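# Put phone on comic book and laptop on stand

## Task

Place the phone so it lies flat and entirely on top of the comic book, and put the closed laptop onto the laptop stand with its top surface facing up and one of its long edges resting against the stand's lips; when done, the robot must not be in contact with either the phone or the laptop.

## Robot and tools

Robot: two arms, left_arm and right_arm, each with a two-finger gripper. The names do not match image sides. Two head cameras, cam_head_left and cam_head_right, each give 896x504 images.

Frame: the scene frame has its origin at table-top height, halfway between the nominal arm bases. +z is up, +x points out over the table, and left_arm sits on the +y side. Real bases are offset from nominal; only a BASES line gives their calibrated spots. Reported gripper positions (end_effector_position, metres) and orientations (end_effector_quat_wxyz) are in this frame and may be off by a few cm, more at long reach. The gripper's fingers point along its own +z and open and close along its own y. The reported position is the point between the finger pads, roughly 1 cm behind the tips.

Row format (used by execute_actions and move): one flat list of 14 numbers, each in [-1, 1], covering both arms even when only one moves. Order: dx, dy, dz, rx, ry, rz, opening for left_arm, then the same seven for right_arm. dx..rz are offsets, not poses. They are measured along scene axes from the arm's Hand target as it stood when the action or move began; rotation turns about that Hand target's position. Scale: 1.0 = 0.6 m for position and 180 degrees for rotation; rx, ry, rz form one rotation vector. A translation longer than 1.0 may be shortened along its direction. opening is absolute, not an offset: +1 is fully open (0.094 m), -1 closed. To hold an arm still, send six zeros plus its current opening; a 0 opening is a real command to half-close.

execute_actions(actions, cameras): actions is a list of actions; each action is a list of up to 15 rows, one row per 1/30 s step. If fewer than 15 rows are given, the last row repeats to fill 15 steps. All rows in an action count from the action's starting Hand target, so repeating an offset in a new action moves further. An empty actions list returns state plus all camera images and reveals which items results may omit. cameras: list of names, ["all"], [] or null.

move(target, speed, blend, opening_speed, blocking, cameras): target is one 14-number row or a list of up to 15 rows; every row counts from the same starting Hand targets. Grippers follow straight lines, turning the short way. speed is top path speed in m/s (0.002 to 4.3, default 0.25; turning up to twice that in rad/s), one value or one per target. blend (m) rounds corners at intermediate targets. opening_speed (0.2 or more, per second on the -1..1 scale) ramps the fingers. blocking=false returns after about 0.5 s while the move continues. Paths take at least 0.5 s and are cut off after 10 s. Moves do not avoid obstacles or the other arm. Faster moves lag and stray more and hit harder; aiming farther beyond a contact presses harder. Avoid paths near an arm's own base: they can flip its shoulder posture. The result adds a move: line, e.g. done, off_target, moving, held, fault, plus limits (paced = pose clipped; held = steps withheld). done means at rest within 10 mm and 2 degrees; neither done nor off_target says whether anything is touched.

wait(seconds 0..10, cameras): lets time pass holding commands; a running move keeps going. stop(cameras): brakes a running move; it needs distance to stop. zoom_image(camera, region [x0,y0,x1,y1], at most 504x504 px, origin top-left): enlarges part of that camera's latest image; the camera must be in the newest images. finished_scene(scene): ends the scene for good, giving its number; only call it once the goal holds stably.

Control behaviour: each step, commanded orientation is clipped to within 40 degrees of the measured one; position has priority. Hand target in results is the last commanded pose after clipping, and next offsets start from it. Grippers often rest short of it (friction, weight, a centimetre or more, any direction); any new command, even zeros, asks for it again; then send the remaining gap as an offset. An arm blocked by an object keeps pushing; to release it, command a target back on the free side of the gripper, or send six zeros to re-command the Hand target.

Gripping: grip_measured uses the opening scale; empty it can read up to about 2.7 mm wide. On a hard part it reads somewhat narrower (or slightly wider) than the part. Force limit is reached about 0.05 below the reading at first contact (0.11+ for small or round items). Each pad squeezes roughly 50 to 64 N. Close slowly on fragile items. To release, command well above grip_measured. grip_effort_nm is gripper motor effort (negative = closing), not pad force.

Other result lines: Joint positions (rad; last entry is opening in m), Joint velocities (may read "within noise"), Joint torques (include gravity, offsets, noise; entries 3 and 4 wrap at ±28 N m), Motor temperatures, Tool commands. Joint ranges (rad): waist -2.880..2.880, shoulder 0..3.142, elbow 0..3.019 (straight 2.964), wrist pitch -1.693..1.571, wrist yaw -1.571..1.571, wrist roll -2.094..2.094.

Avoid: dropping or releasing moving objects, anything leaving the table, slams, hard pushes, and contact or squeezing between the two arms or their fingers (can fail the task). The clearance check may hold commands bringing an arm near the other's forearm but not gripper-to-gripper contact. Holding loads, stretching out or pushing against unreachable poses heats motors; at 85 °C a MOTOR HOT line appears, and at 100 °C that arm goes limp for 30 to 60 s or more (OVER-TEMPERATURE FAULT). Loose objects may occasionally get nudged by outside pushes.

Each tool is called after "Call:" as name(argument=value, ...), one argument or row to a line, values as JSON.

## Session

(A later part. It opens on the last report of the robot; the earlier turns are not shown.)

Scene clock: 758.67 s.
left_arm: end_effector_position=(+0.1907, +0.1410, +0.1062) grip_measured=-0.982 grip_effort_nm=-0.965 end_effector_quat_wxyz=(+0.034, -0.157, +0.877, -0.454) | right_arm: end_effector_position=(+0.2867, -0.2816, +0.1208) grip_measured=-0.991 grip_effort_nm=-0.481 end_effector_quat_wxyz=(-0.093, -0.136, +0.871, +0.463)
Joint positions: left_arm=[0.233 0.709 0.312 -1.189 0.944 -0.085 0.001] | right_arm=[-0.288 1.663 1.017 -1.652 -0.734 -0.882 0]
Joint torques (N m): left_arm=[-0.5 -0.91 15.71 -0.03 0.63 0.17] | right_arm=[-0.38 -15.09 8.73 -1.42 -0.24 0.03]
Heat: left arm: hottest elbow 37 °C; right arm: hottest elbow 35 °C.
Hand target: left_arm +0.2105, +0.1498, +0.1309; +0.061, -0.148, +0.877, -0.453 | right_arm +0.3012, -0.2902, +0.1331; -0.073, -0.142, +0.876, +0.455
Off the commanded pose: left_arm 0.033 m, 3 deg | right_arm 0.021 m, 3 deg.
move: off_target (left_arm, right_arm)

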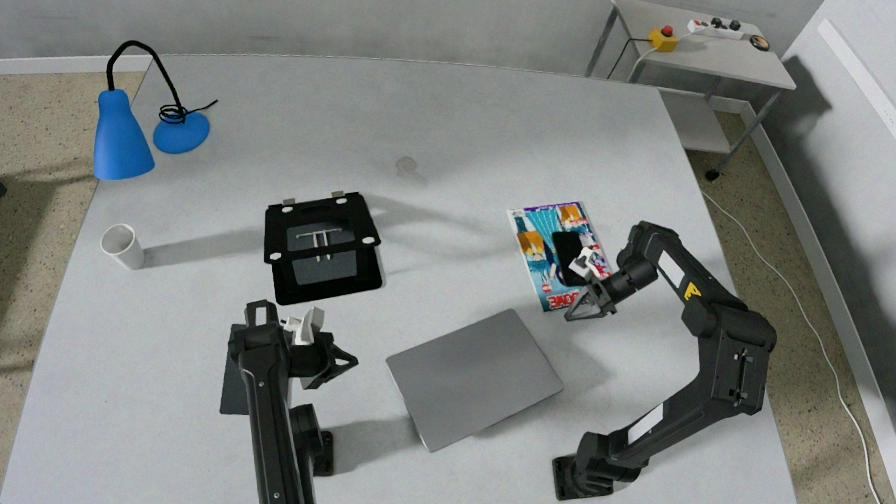

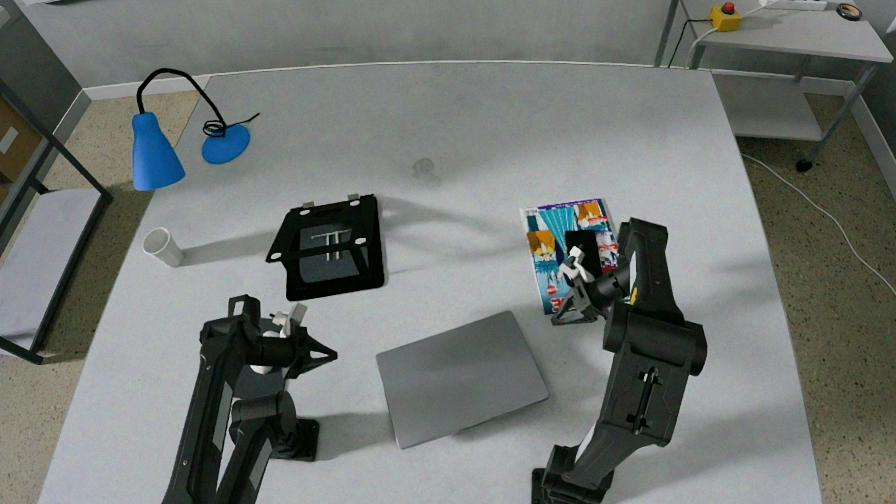

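Call:
move(
  target=[
    [0,0,0,0,0,0,-1,-0.085,0.4,0.08,-0.19,-0.2628,0.3652,-1],
    [0,0,0,0,0,0,-1,-0.5,0.42,0.08,-0.19,-0.2628,0.3652,-1],
  ],
  speed=0.25,
  cameras=["all"],
)

Call:
zoom_image(
  camera="cam_head_right",
  region=[300, 270, 600, 490],
)

Call:
zoom_image(
  camera="cam_head_left",
  region=[300, 270, 600, 490],
)

Scene clock: 777.37 s.
left_arm: end_effector_position=(+0.1901, +0.1413, +0.1064) grip_measured=-0.982 grip_effort_nm=-0.965 end_effector_quat_wxyz=(+0.034, -0.157, +0.876, -0.454) | right_arm: end_effector_position=(+0.0052, -0.0326, +0.1829) grip_measured=-0.991 grip_effort_nm=-0.481 end_effector_quat_wxyz=(-0.004, +0.705, -0.709, -0.005)
Joint positions: left_arm=[0.238 0.709 0.312 -1.195 0.945 -0.077 0.001] | right_arm=[1.443 1.07 0.895 -1.383 -0.003 -0.118 0]
Joint torques (N m): left_arm=[-0.26 -0.67 15.9 -0.12 0.56 0.14] | right_arm=[1.44 -8.18 7.5 -0.23 0.09 0.17]
Heat: left arm: hottest elbow 38 °C; right arm: hottest elbow 36 °C.
Hand target: left_arm +0.2105, +0.1499, +0.1309; +0.061, -0.148, +0.877, -0.453 | right_arm +0.0011, -0.0383, +0.1811; +0.000, +0.707, -0.707, +0.000
Off the commanded pose: left_arm 0.033 m, 3 deg | right_arm 0.007 m, 1 deg.
move: off_target (left_arm)

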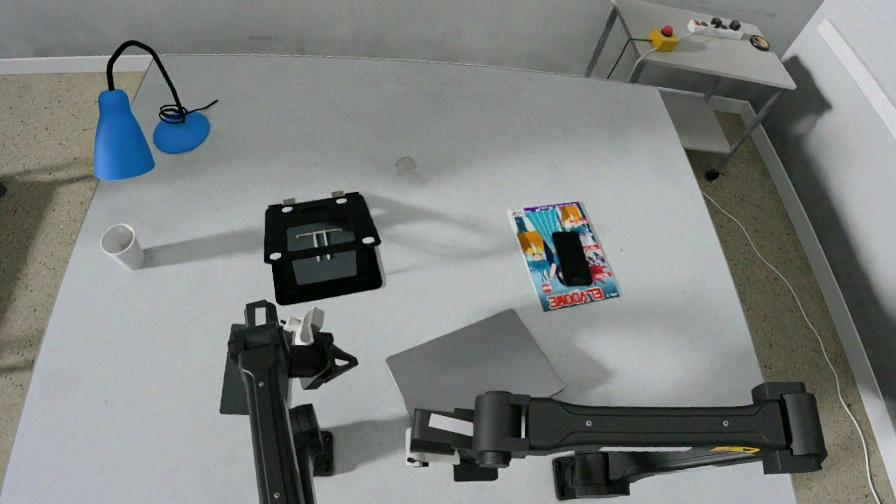

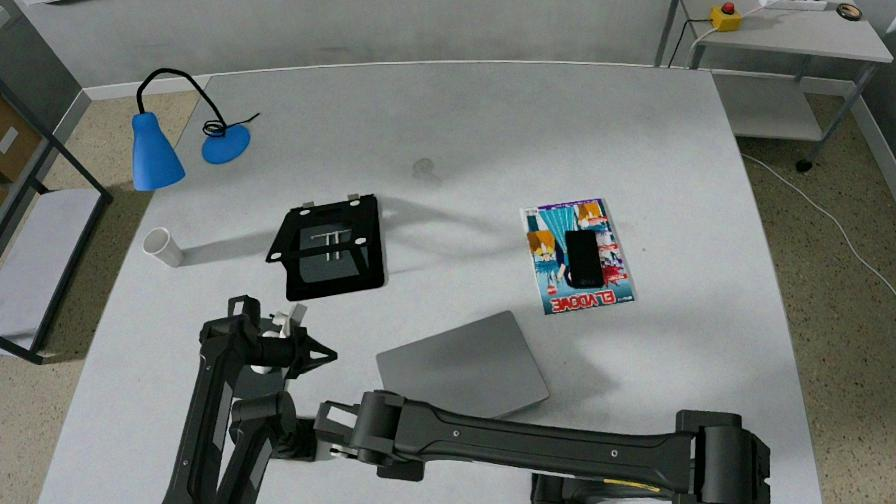

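Scaled by 1.680.

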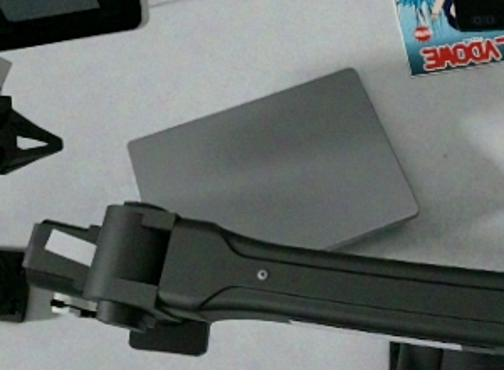

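Scaled by 1.680.

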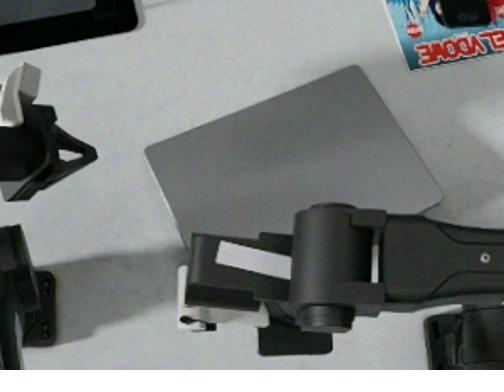

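Call:
move(
  target=[
    [0,0,0,0,0,0,-1,0,0,-0.26,0,0,0,-1],
    [0,0,0,0,0,0,-1,0.06,0.0,-0.265,0,0,0,-1],
  ],
  speed=[0.15,0.06],
  cameras=["all"],
)

Call:
zoom_image(
  camera="cam_head_left",
  region=[300, 270, 600, 490],
)

Scene clock: 786.03 s.
left_arm: end_effector_position=(+0.1900, +0.1413, +0.1064) grip_measured=-0.982 grip_effort_nm=-0.965 end_effector_quat_wxyz=(+0.034, -0.157, +0.876, -0.454) | right_arm: end_effector_position=(+0.0329, -0.0389, +0.0266) grip_measured=-0.991 grip_effort_nm=-0.481 end_effector_quat_wxyz=(-0.002, +0.709, -0.705, -0.003)
Joint positions: left_arm=[0.238 0.709 0.312 -1.195 0.945 -0.076 0.001] | right_arm=[1.341 1.282 0.602 -0.884 -0.002 -0.229 0]
Joint torques (N m): left_arm=[-0.26 -0.67 15.9 -0.02 0.57 0.09] | right_arm=[-0.44 -7.24 6.48 0.53 0.07 0.07]
Heat: left arm: hottest elbow 38 °C; right arm: hottest elbow 36 °C.
Hand target: left_arm +0.2105, +0.1498, +0.1309; +0.061, -0.148, +0.877, -0.453 | right_arm +0.0370, -0.0383, +0.0221; +0.000, +0.707, -0.707, +0.000
Off the commanded pose: left_arm 0.033 m, 3 deg | right_arm 0.006 m, 0 deg.
move: off_target (left_arm)

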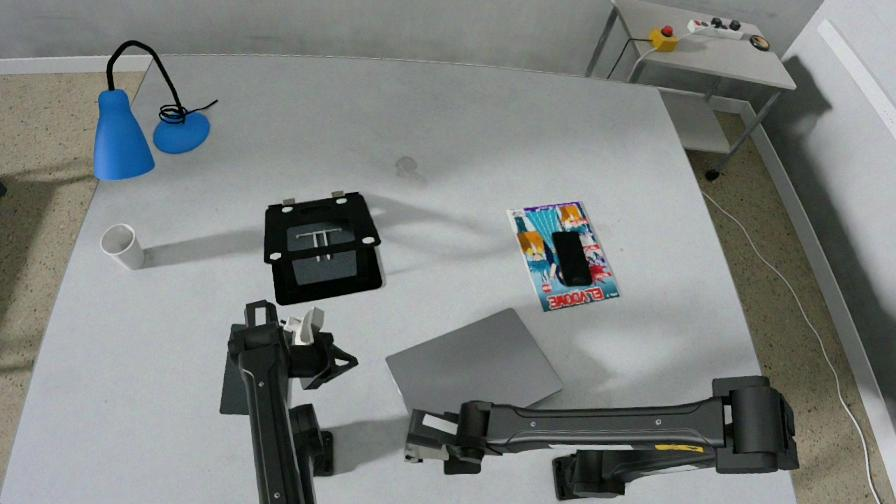

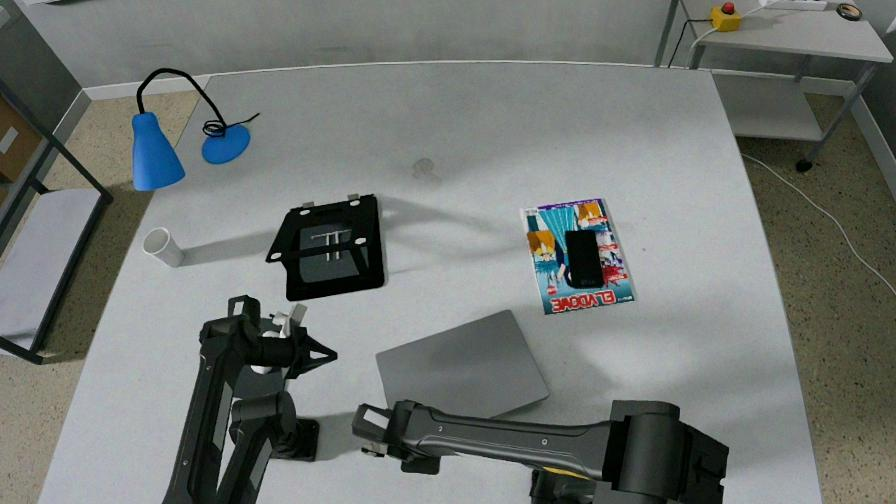

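Scaled by 1.680.

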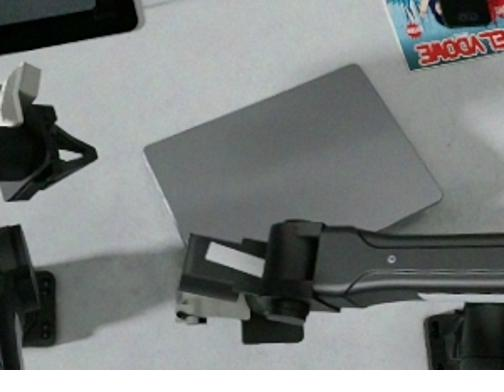

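Call:
move(
  target=[
    [0,0,0,0,0,0,-1,0,0,-0.015,0,0,0,-1],
    [0,0,0,0,0,0,-1,0.15,0.0,-0.015,0,0,0,-1],
  ],
  speed=0.06,
  cameras=["all"],
)

Scene clock: 790.60 s.
left_arm: end_effector_position=(+0.1900, +0.1413, +0.1064) grip_measured=-0.982 grip_effort_nm=-0.960 end_effector_quat_wxyz=(+0.034, -0.157, +0.876, -0.454) | right_arm: end_effector_position=(+0.1074, -0.0528, +0.0104) grip_measured=-0.991 grip_effort_nm=-0.486 end_effector_quat_wxyz=(+0.015, +0.716, -0.698, -0.002)
Joint positions: left_arm=[0.238 0.709 0.312 -1.195 0.945 -0.076 0.001] | right_arm=[1.071 1.38 0.635 -0.854 -0.013 -0.52 0]
Joint torques (N m): left_arm=[-0.5 -0.62 16.01 -0.02 0.6 0.12] | right_arm=[-1.38 -7.53 9.05 0.58 0.42 0.16]
Heat: left arm: hottest elbow 39 °C; right arm: hottest elbow 36 °C.
Hand target: left_arm +0.2105, +0.1498, +0.1309; +0.061, -0.148, +0.877, -0.453 | right_arm +0.1272, -0.0382, +0.0131; +0.000, +0.707, -0.707, +0.000
Off the commanded pose: left_arm 0.033 m, 3 deg | right_arm 0.025 m, 2 deg.
move: off_target (left_arm, right_arm)

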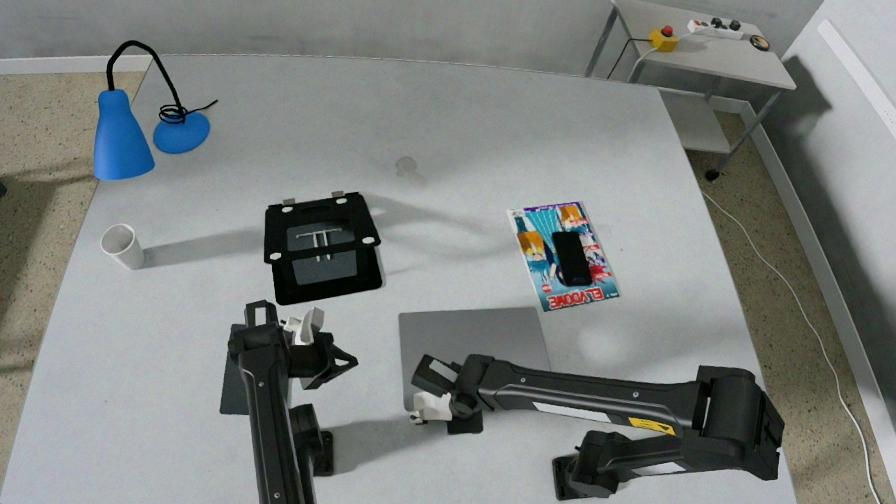

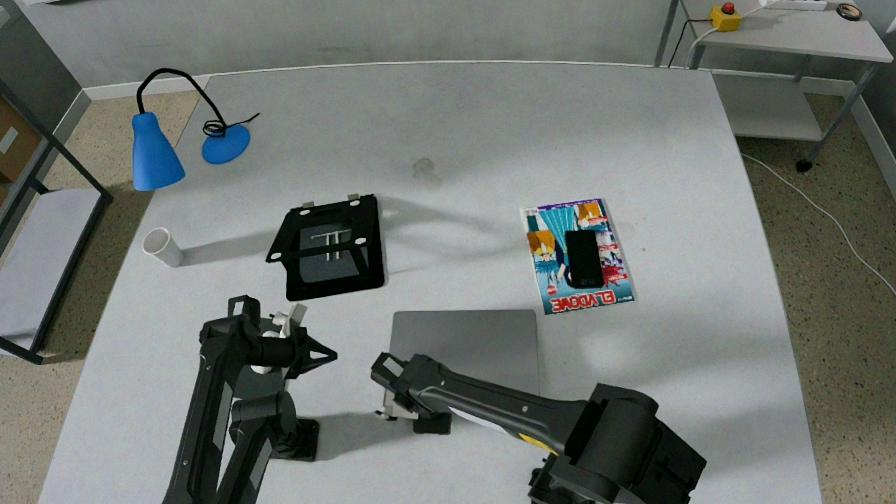

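Call:
move(
  target=[
    [0,0,0,0,0,0,-1,-0.075,0,0.0,0,0,0,-1],
    [0,0,0,0,0,0,-1,-0.075,-0.105,0.0,0,0,0,-1],
    [0,0,0,0,0,0,-1,0.11,-0.105,0,0,0,0,-1],
  ],
  speed=0.07,
  cameras=["all"],
)

Scene clock: 798.47 s.
left_arm: end_effector_position=(+0.1900, +0.1413, +0.1064) grip_measured=-0.982 grip_effort_nm=-0.965 end_effector_quat_wxyz=(+0.034, -0.157, +0.876, -0.454) | right_arm: end_effector_position=(+0.1644, -0.1113, +0.0101) grip_measured=-0.991 grip_effort_nm=-0.471 end_effector_quat_wxyz=(+0.016, +0.716, -0.697, -0.011)
Joint positions: left_arm=[0.238 0.709 0.312 -1.195 0.945 -0.076 0.001] | right_arm=[0.781 1.346 0.601 -0.857 -0.021 -0.811 0]
Joint torques (N m): left_arm=[-0.32 -0.38 16.01 0.02 0.61 0.11] | right_arm=[-1.73 -6.12 9.78 0.64 0.7 0.09]
Heat: left arm: hottest elbow 39 °C; right arm: hottest elbow 36 °C.
Hand target: left_arm +0.2105, +0.1498, +0.1309; +0.060, -0.148, +0.877, -0.453 | right_arm +0.1930, -0.1012, +0.0130; +0.001, +0.707, -0.707, +0.000
Off the commanded pose: left_arm 0.033 m, 3 deg | right_arm 0.031 m, 3 deg.
move: off_target (left_arm, right_arm)

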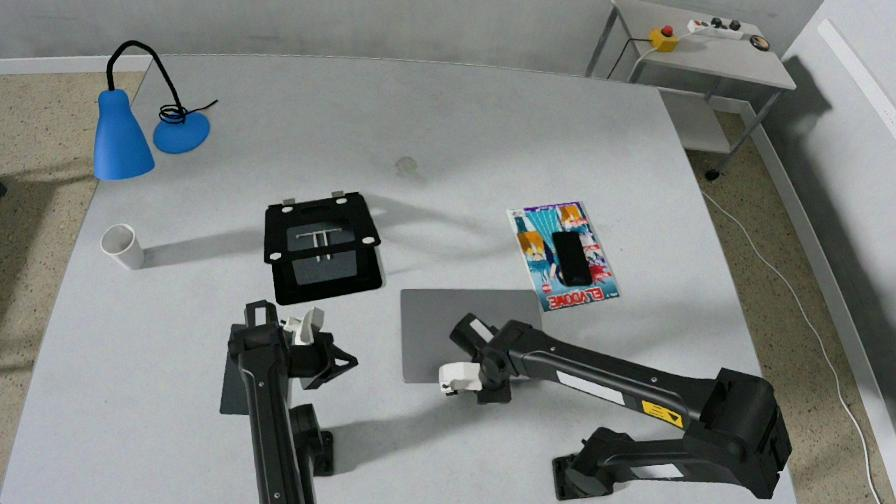

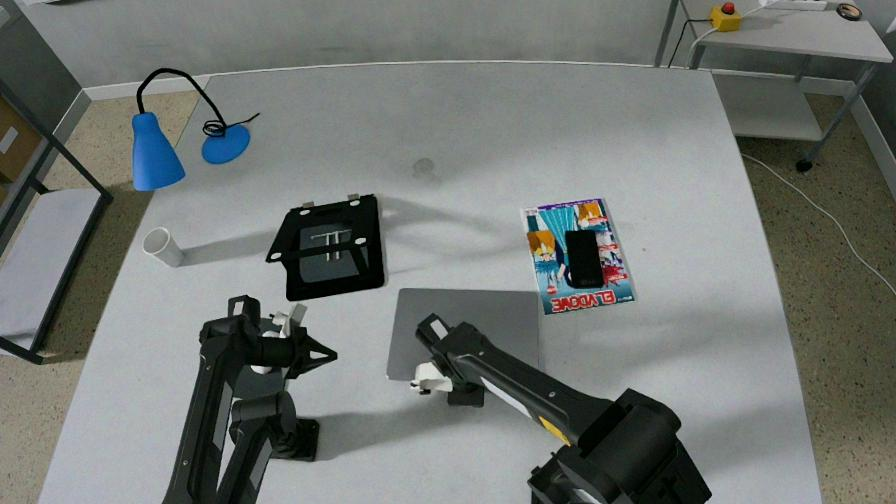

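Call:
move(
  target=[
    [0,0,0,0,0,0,-0.2,-0.07,0,0.0,0,0,0,-1],
    [0.096,-0.08,-0.04,0,0,-0.091,-0.2,-0.07,0,0.23,0,0,0,-1],
    [0.096,-0.09,-0.08,0,0,-0.091,-0.2,0.16,-0.4,0.23,0.2329,0.2412,-0.4478,-0.2],
    [0.096,-0.09,-0.165,0,0,-0.091,-0.2,0.16,-0.38,0.028,0.2329,0.2412,-0.4478,-0.2],
  ],
  speed=[0.08,0.15,0.2,0.12],
  cameras=["all"],
)

Call:
zoom_image(
  camera="cam_head_right",
  region=[280, 230, 640, 450],
)

Call:
zoom_image(
  camera="cam_head_left",
  region=[280, 230, 640, 450],
)

Scene clock: 833.90 s.
left_arm: end_effector_position=(+0.2732, +0.0996, +0.0364) grip_measured=-0.202 grip_effort_nm=0.125 end_effector_quat_wxyz=(+0.003, -0.024, +0.889, -0.457) | right_arm: end_effector_position=(+0.2920, -0.3354, +0.0377) grip_measured=-0.201 grip_effort_nm=0.061 end_effector_quat_wxyz=(+0.003, -0.017, +0.889, +0.458)
Joint positions: left_arm=[-0.041 1.343 0.421 -0.584 0.948 -0.098 0.037] | right_arm=[-0.479 1.751 0.882 -1.282 -0.803 -0.765 0.038]
Joint torques (N m): left_arm=[-2.9 -6.71 5.98 0.91 0.45 0.02] | right_arm=[1.32 -12.57 3.75 -0.38 -0.44 0.12]
Heat: left arm: hottest elbow 41 °C; right arm: hottest elbow 38 °C.
Hand target: left_arm +0.2682, +0.0959, +0.0320; -0.004, -0.022, +0.889, -0.457 | right_arm +0.2890, -0.3292, +0.0299; -0.008, -0.015, +0.887, +0.462
Off the commanded pose: left_arm 0.008 m, 1 deg | right_arm 0.010 m, 1 deg.
move: done; target 3's new opening was sent with right_arm's hand 0.019 m and 1 deg from that target

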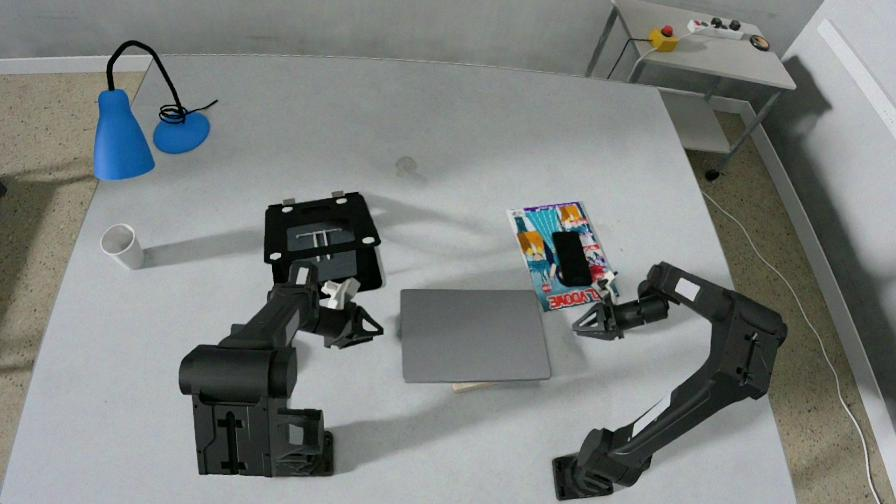

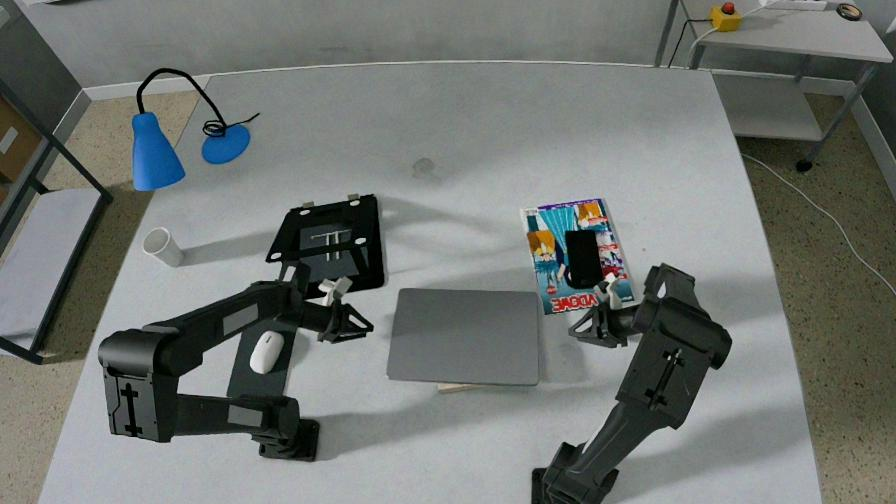

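Scaled by 1.400.

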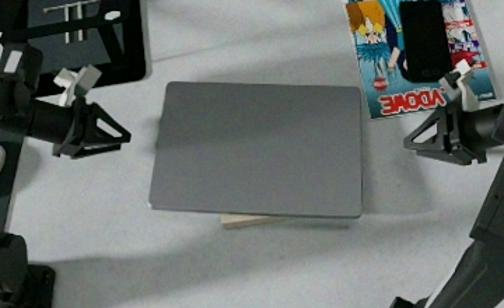

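Scaled by 1.400.

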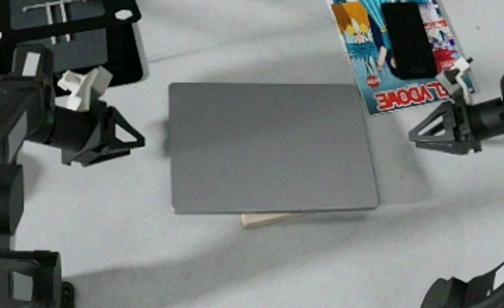

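Call:
move(
  target=[0.003,-0.085,-0.008,0,0,0,0,-0.003,0.09,-0.008,0,0,0,0],
  speed=0.07,
  cameras=["all"],
)

Call:
zoom_image(
  camera="cam_head_right",
  region=[300, 250, 620, 430],
)

Call:
zoom_image(
  camera="cam_head_left",
  region=[300, 250, 620, 430],
)

Scene clock: 844.70 s.
left_arm: end_effector_position=(+0.2756, +0.0479, +0.0321) grip_measured=-0.002 grip_effort_nm=0.129 end_effector_quat_wxyz=(+0.002, -0.023, +0.888, -0.458) | right_arm: end_effector_position=(+0.2923, -0.2811, +0.0279) grip_measured=-0.002 grip_effort_nm=0.076 end_effector_quat_wxyz=(-0.004, -0.011, +0.885, +0.465)
Joint positions: left_arm=[-0.251 1.346 0.384 -0.271 0.909 -0.441 0.047] | right_arm=[-0.34 1.718 0.8 -1.119 -0.881 -0.583 0.047]
Joint torques (N m): left_arm=[-2.26 -7.59 5.86 1.55 0.41 -0.02] | right_arm=[1.49 -13.98 3.23 -0.01 -0.27 0.17]
Motor temperatures (°C): left_arm=[23 26 40 24 32 23 29] | right_arm=[26 34 37 25 29 23 25]
Heat: left arm: hottest elbow 40 °C; right arm: hottest elbow 37 °C.
Hand target: left_arm +0.2700, +0.0448, +0.0273; -0.004, -0.022, +0.889, -0.457 | right_arm +0.2874, -0.2752, +0.0251; -0.008, -0.016, +0.887, +0.462
Off the commanded pose: left_arm 0.008 m, 1 deg | right_arm 0.008 m, 1 deg.
move: done

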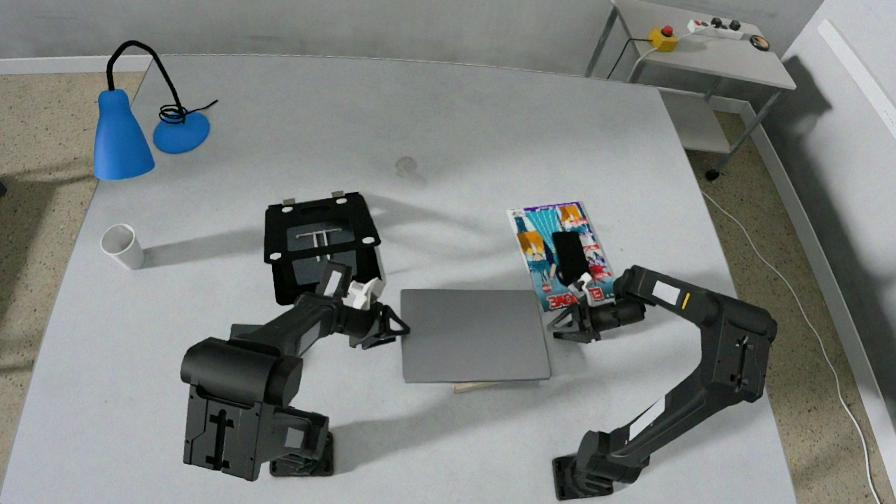

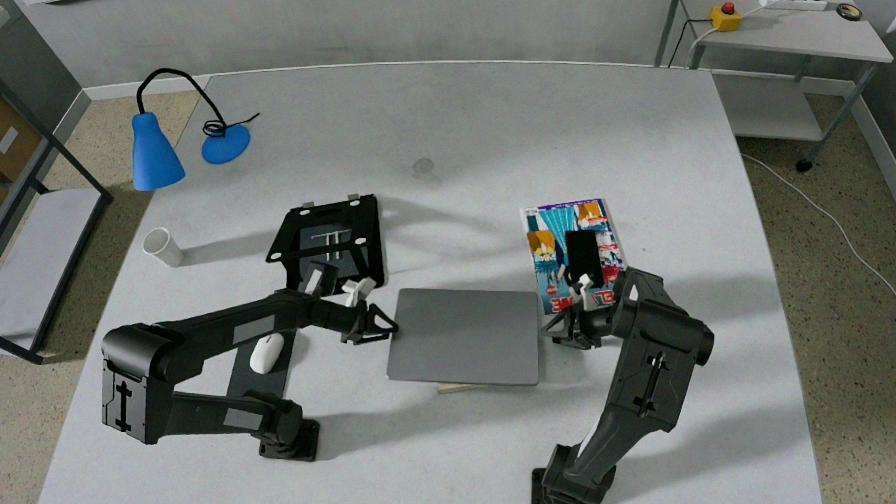

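Scaled by 1.575.

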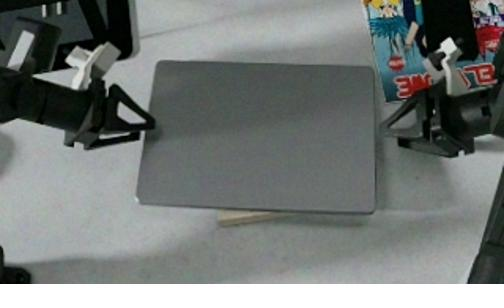

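Scaled by 1.575.

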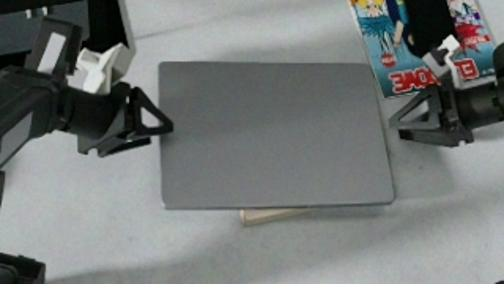

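Call:
move(
  target=[
    [-0.02,0,0,0,0,0,0,-0.02,0.01,0,0,0,0,0],
    [-0.02,-0.035,0,0,0,0,0,-0.02,0.06,0,0,0,0,0],
  ],
  speed=0.05,
  cameras=["all"],
)

Call:
zoom_image(
  camera="cam_head_right",
  region=[300, 250, 620, 430],
)

Call:
zoom_image(
  camera="cam_head_left",
  region=[300, 250, 620, 430],
)

Scene clock: 849.37 s.
left_arm: end_effector_position=(+0.2623, +0.0268, +0.0277) grip_measured=-0.002 grip_effort_nm=0.129 end_effector_quat_wxyz=(-0.005, -0.027, +0.890, -0.456) | right_arm: end_effector_position=(+0.2815, -0.2450, +0.0281) grip_measured=-0.002 grip_effort_nm=0.076 end_effector_quat_wxyz=(-0.003, -0.011, +0.885, +0.465)
Joint positions: left_arm=[-0.349 1.339 0.348 -0.146 0.872 -0.585 0.047] | right_arm=[-0.245 1.654 0.719 -0.991 -0.92 -0.442 0.047]
Joint torques (N m): left_arm=[-2.9 -7.94 5.64 1.57 0.35 -0.03] | right_arm=[1.55 -12.81 3.25 0.09 -0.27 0.15]
Heat: left arm: hottest elbow 39 °C; right arm: hottest elbow 37 °C.
Hand target: left_arm +0.2580, +0.0238, +0.0272; -0.004, -0.022, +0.889, -0.457 | right_arm +0.2752, -0.2392, +0.0251; -0.008, -0.015, +0.887, +0.462
Off the commanded pose: left_arm 0.005 m, 1 deg | right_arm 0.009 m, 1 deg.
move: done

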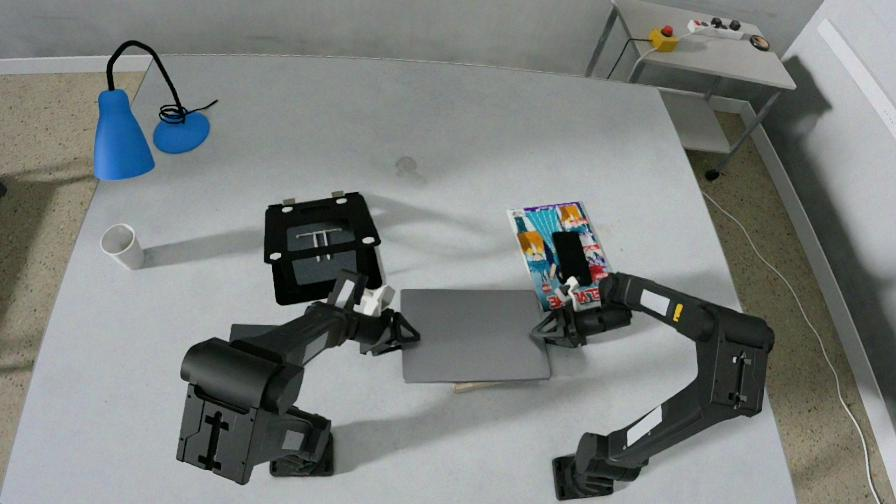

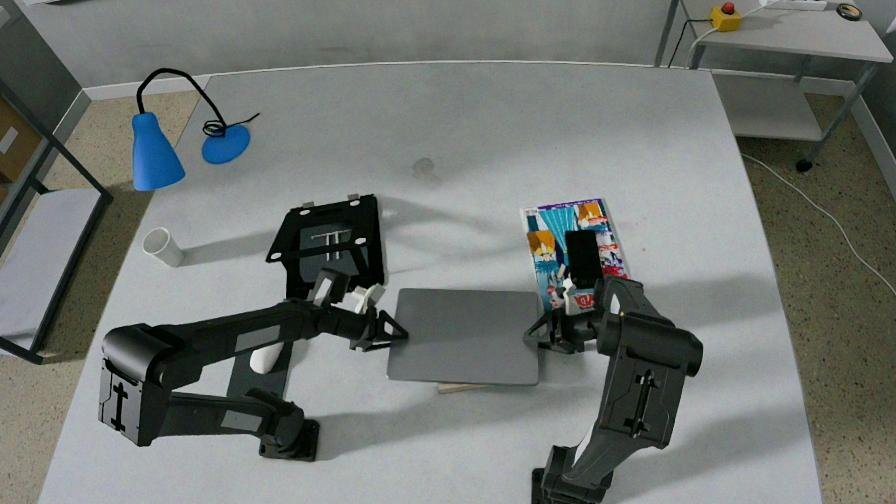

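Scaled by 1.575.

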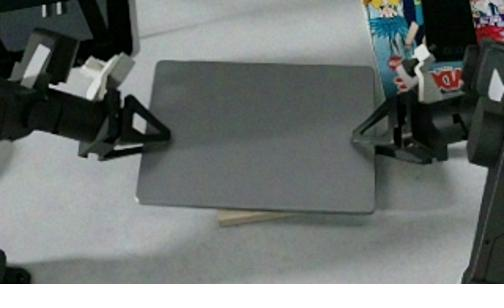

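Scaled by 1.575.

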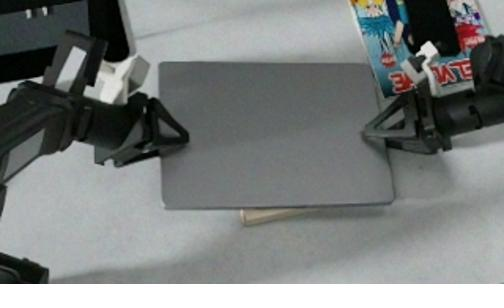

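Call:
move(
  target=[0,0,0,0,0,0,-0.95,0,0,0,0,0,0,-0.95],
  opening_speed=0.3,
  cameras=["all"],
)

Call:
zoom_image(
  camera="cam_head_right",
  region=[300, 250, 620, 430],
)

Call:
zoom_image(
  camera="cam_head_left",
  region=[300, 250, 620, 430],
)

Scene clock: 856.27 s.
left_arm: end_effector_position=(+0.2599, +0.0286, +0.0247) grip_measured=-0.426 grip_effort_nm=-1.009 end_effector_quat_wxyz=(-0.007, -0.032, +0.892, -0.452) | right_arm: end_effector_position=(+0.2791, -0.2440, +0.0260) grip_measured=-0.522 grip_effort_nm=-1.033 end_effector_quat_wxyz=(-0.009, -0.006, +0.887, +0.462)
Joint positions: left_arm=[-0.349 1.339 0.341 -0.146 0.863 -0.592 0.027] | right_arm=[-0.242 1.654 0.714 -0.985 -0.914 -0.425 0.022]
Joint torques (N m): left_arm=[-2.32 -7.36 6.13 1.4 0.61 0.09] | right_arm=[1.38 -12.81 3.59 -0.06 -0.48 0.02]
Heat: left arm: hottest elbow 38 °C; right arm: hottest elbow 36 °C.
Hand target: left_arm +0.2579, +0.0239, +0.0272; -0.005, -0.022, +0.889, -0.457 | right_arm +0.2754, -0.2392, +0.0251; -0.008, -0.016, +0.887, +0.462
Off the commanded pose: left_arm 0.006 m, 1 deg | right_arm 0.006 m, 1 deg.
move: done

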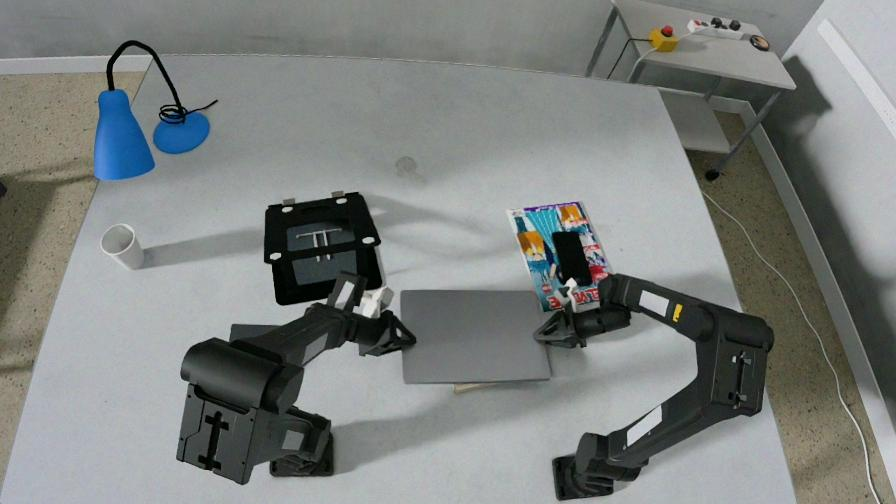

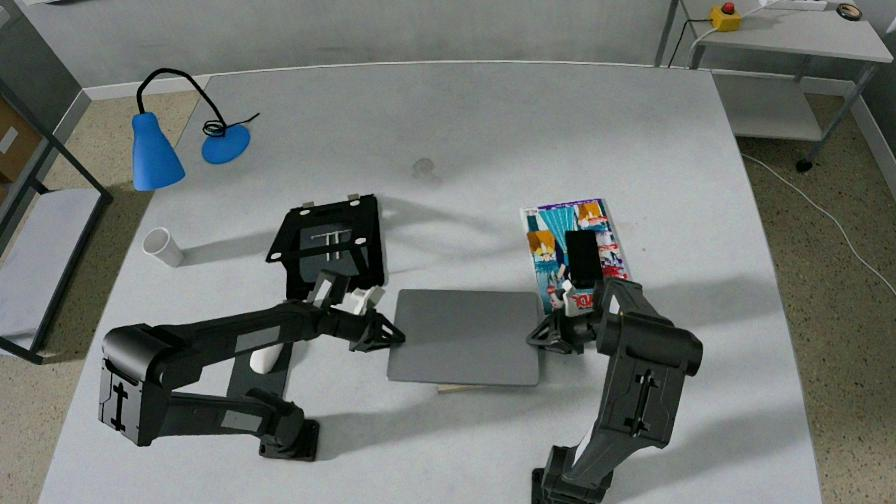

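Scaled by 1.575.

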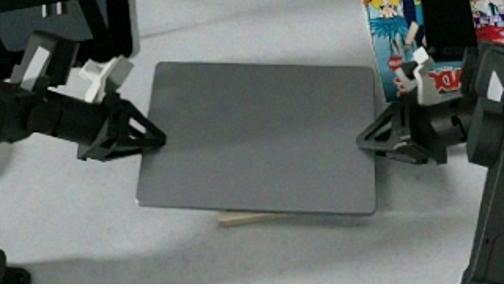

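Scaled by 1.575.

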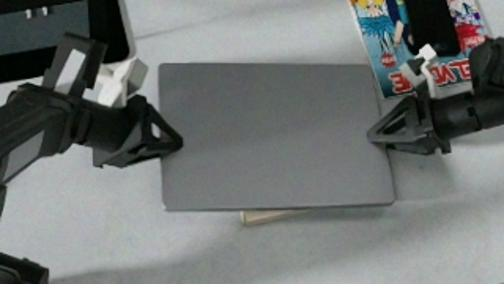

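Call:
move(
  target=[0,0,0.08,0,0,0,-0.95,0,0,0.08,0,0,0,-0.95],
  speed=0.06,
  cameras=["all"],
)

Call:
zoom_image(
  camera="cam_head_right",
  region=[300, 250, 620, 430],
)

Call:
zoom_image(
  camera="cam_head_left",
  region=[300, 250, 620, 430],
)

Scene clock: 860.33 s.
left_arm: end_effector_position=(+0.2397, +0.0344, +0.0524) grip_measured=-0.432 grip_effort_nm=-1.009 end_effector_quat_wxyz=(-0.030, -0.046, +0.893, -0.447) | right_arm: end_effector_position=(+0.2643, -0.2403, +0.0531) grip_measured=-0.525 grip_effort_nm=-1.038 end_effector_quat_wxyz=(-0.033, +0.003, +0.885, +0.464)
Joint positions: left_arm=[-0.349 1.172 0.341 -0.357 0.87 -0.604 0.027] | right_arm=[-0.238 1.576 0.714 -1.113 -0.905 -0.425 0.022]
Joint torques (N m): left_arm=[-2.08 -7.82 12.49 0.65 0.35 0.16] | right_arm=[1.08 -15.74 6.45 -1.11 -0.79 0.04]
Heat: left arm: hottest elbow 38 °C; right arm: hottest elbow 36 °C.
Hand target: left_arm +0.2579, +0.0239, +0.0751; -0.004, -0.022, +0.889, -0.457 | right_arm +0.2754, -0.2392, +0.0731; -0.008, -0.016, +0.887, +0.462
Off the commanded pose: left_arm 0.031 m, 4 deg | right_arm 0.023 m, 4 deg.
move: off_target (left_arm, right_arm)

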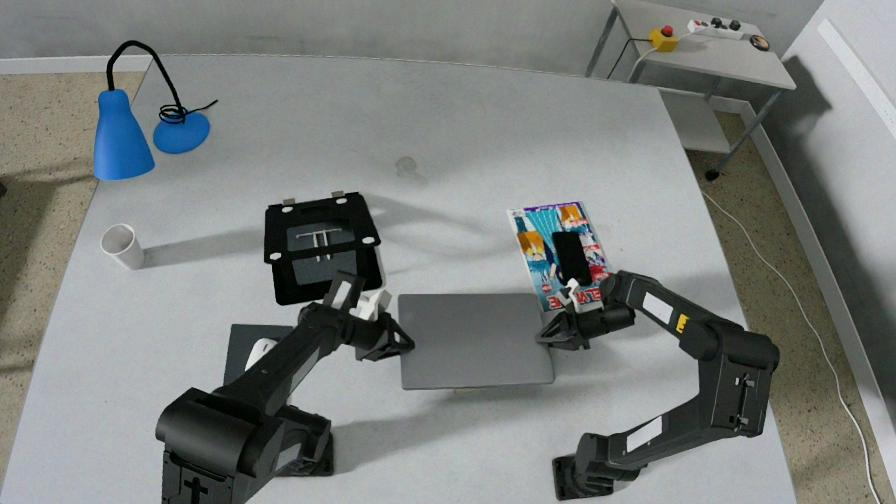

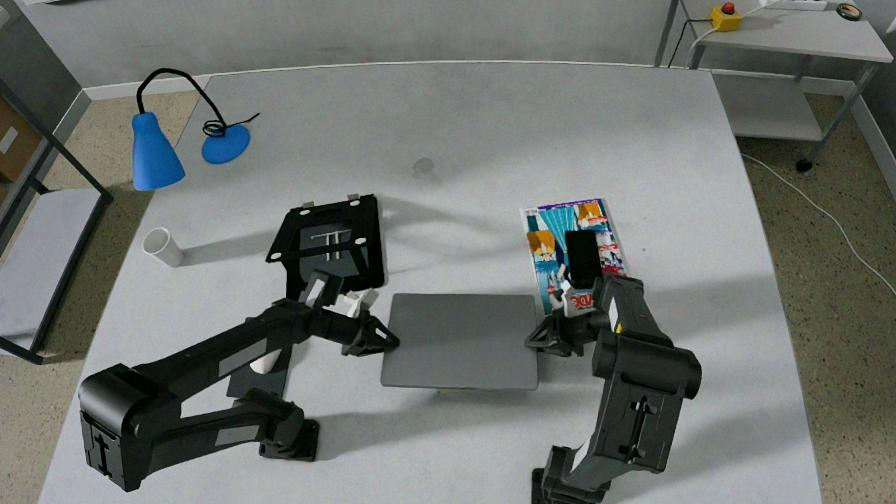

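Scaled by 1.575.

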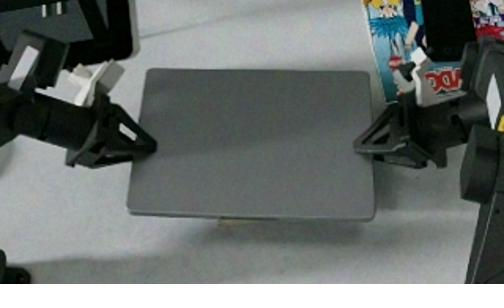

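Scaled by 1.575.

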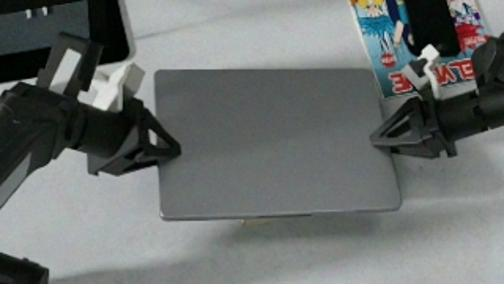

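Call:
move(
  target=[0.0,0,0.21,0,0,0,-0.95,0,0,0.21,0,0,0,-0.95],
  speed=0.08,
  cameras=["all"],
)

Call:
zoom_image(
  camera="cam_head_right",
  region=[260, 150, 620, 430],
)

Call:
zoom_image(
  camera="cam_head_left",
  region=[260, 150, 620, 430],
)

Scene clock: 868.20 s.
left_arm: end_effector_position=(+0.2312, +0.0362, +0.1553) grip_measured=-0.432 grip_effort_nm=-1.009 end_effector_quat_wxyz=(-0.049, -0.054, +0.894, -0.443) | right_arm: end_effector_position=(+0.2504, -0.2376, +0.1582) grip_measured=-0.531 grip_effort_nm=-1.038 end_effector_quat_wxyz=(-0.058, +0.016, +0.884, +0.464)
Joint positions: left_arm=[-0.35 0.898 0.521 -0.854 0.877 -0.604 0.027] | right_arm=[-0.236 1.351 0.819 -1.491 -0.896 -0.414 0.022]
Joint torques (N m): left_arm=[-2.37 -6.36 19.64 0.53 0.18 0.11] | right_arm=[1.08 -13.92 12.77 -1.54 -1.05 -0.07]
Heat: left arm: hottest elbow 39 °C; right arm: hottest elbow 36 °C.
Hand target: left_arm +0.2580, +0.0239, +0.2012; -0.004, -0.022, +0.889, -0.457 | right_arm +0.2753, -0.2393, +0.1990; -0.008, -0.015, +0.887, +0.462
Off the commanded pose: left_arm 0.054 m, 7 deg | right_arm 0.048 m, 7 deg.
move: off_target (left_arm, right_arm)

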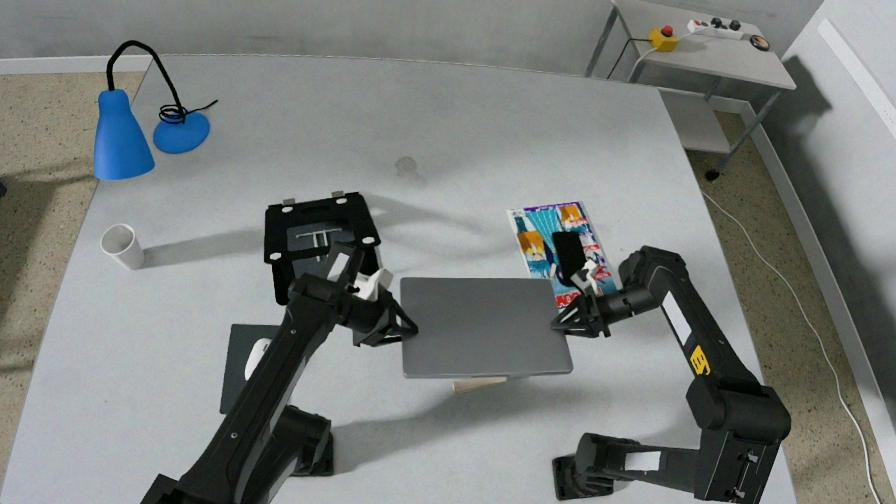

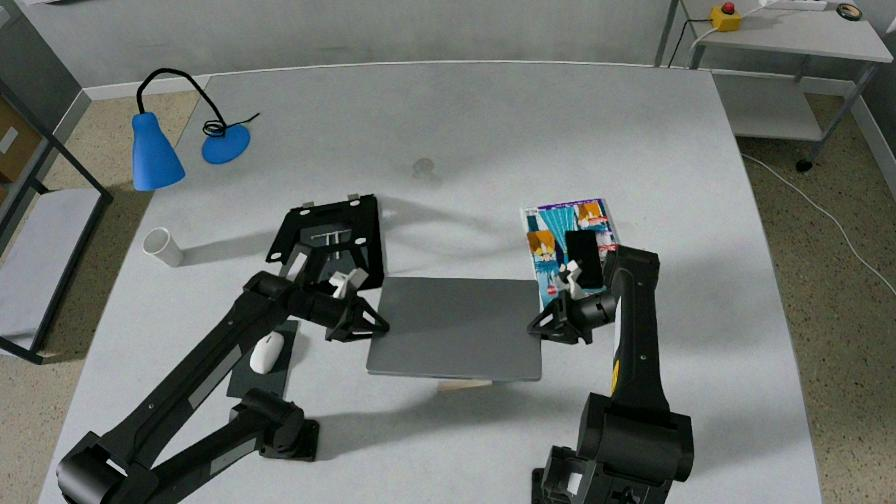

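Scaled by 1.400.

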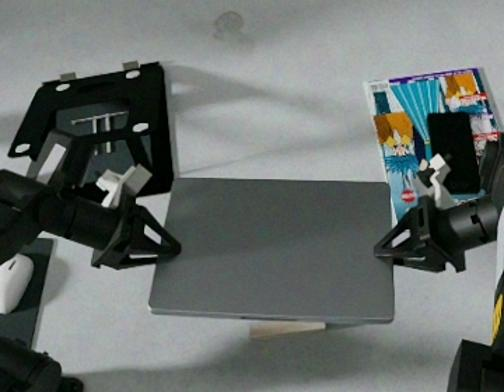

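Scaled by 1.400.

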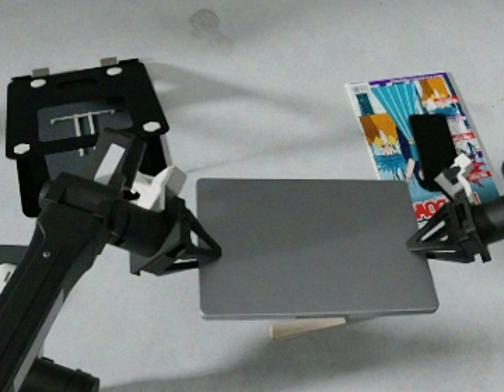

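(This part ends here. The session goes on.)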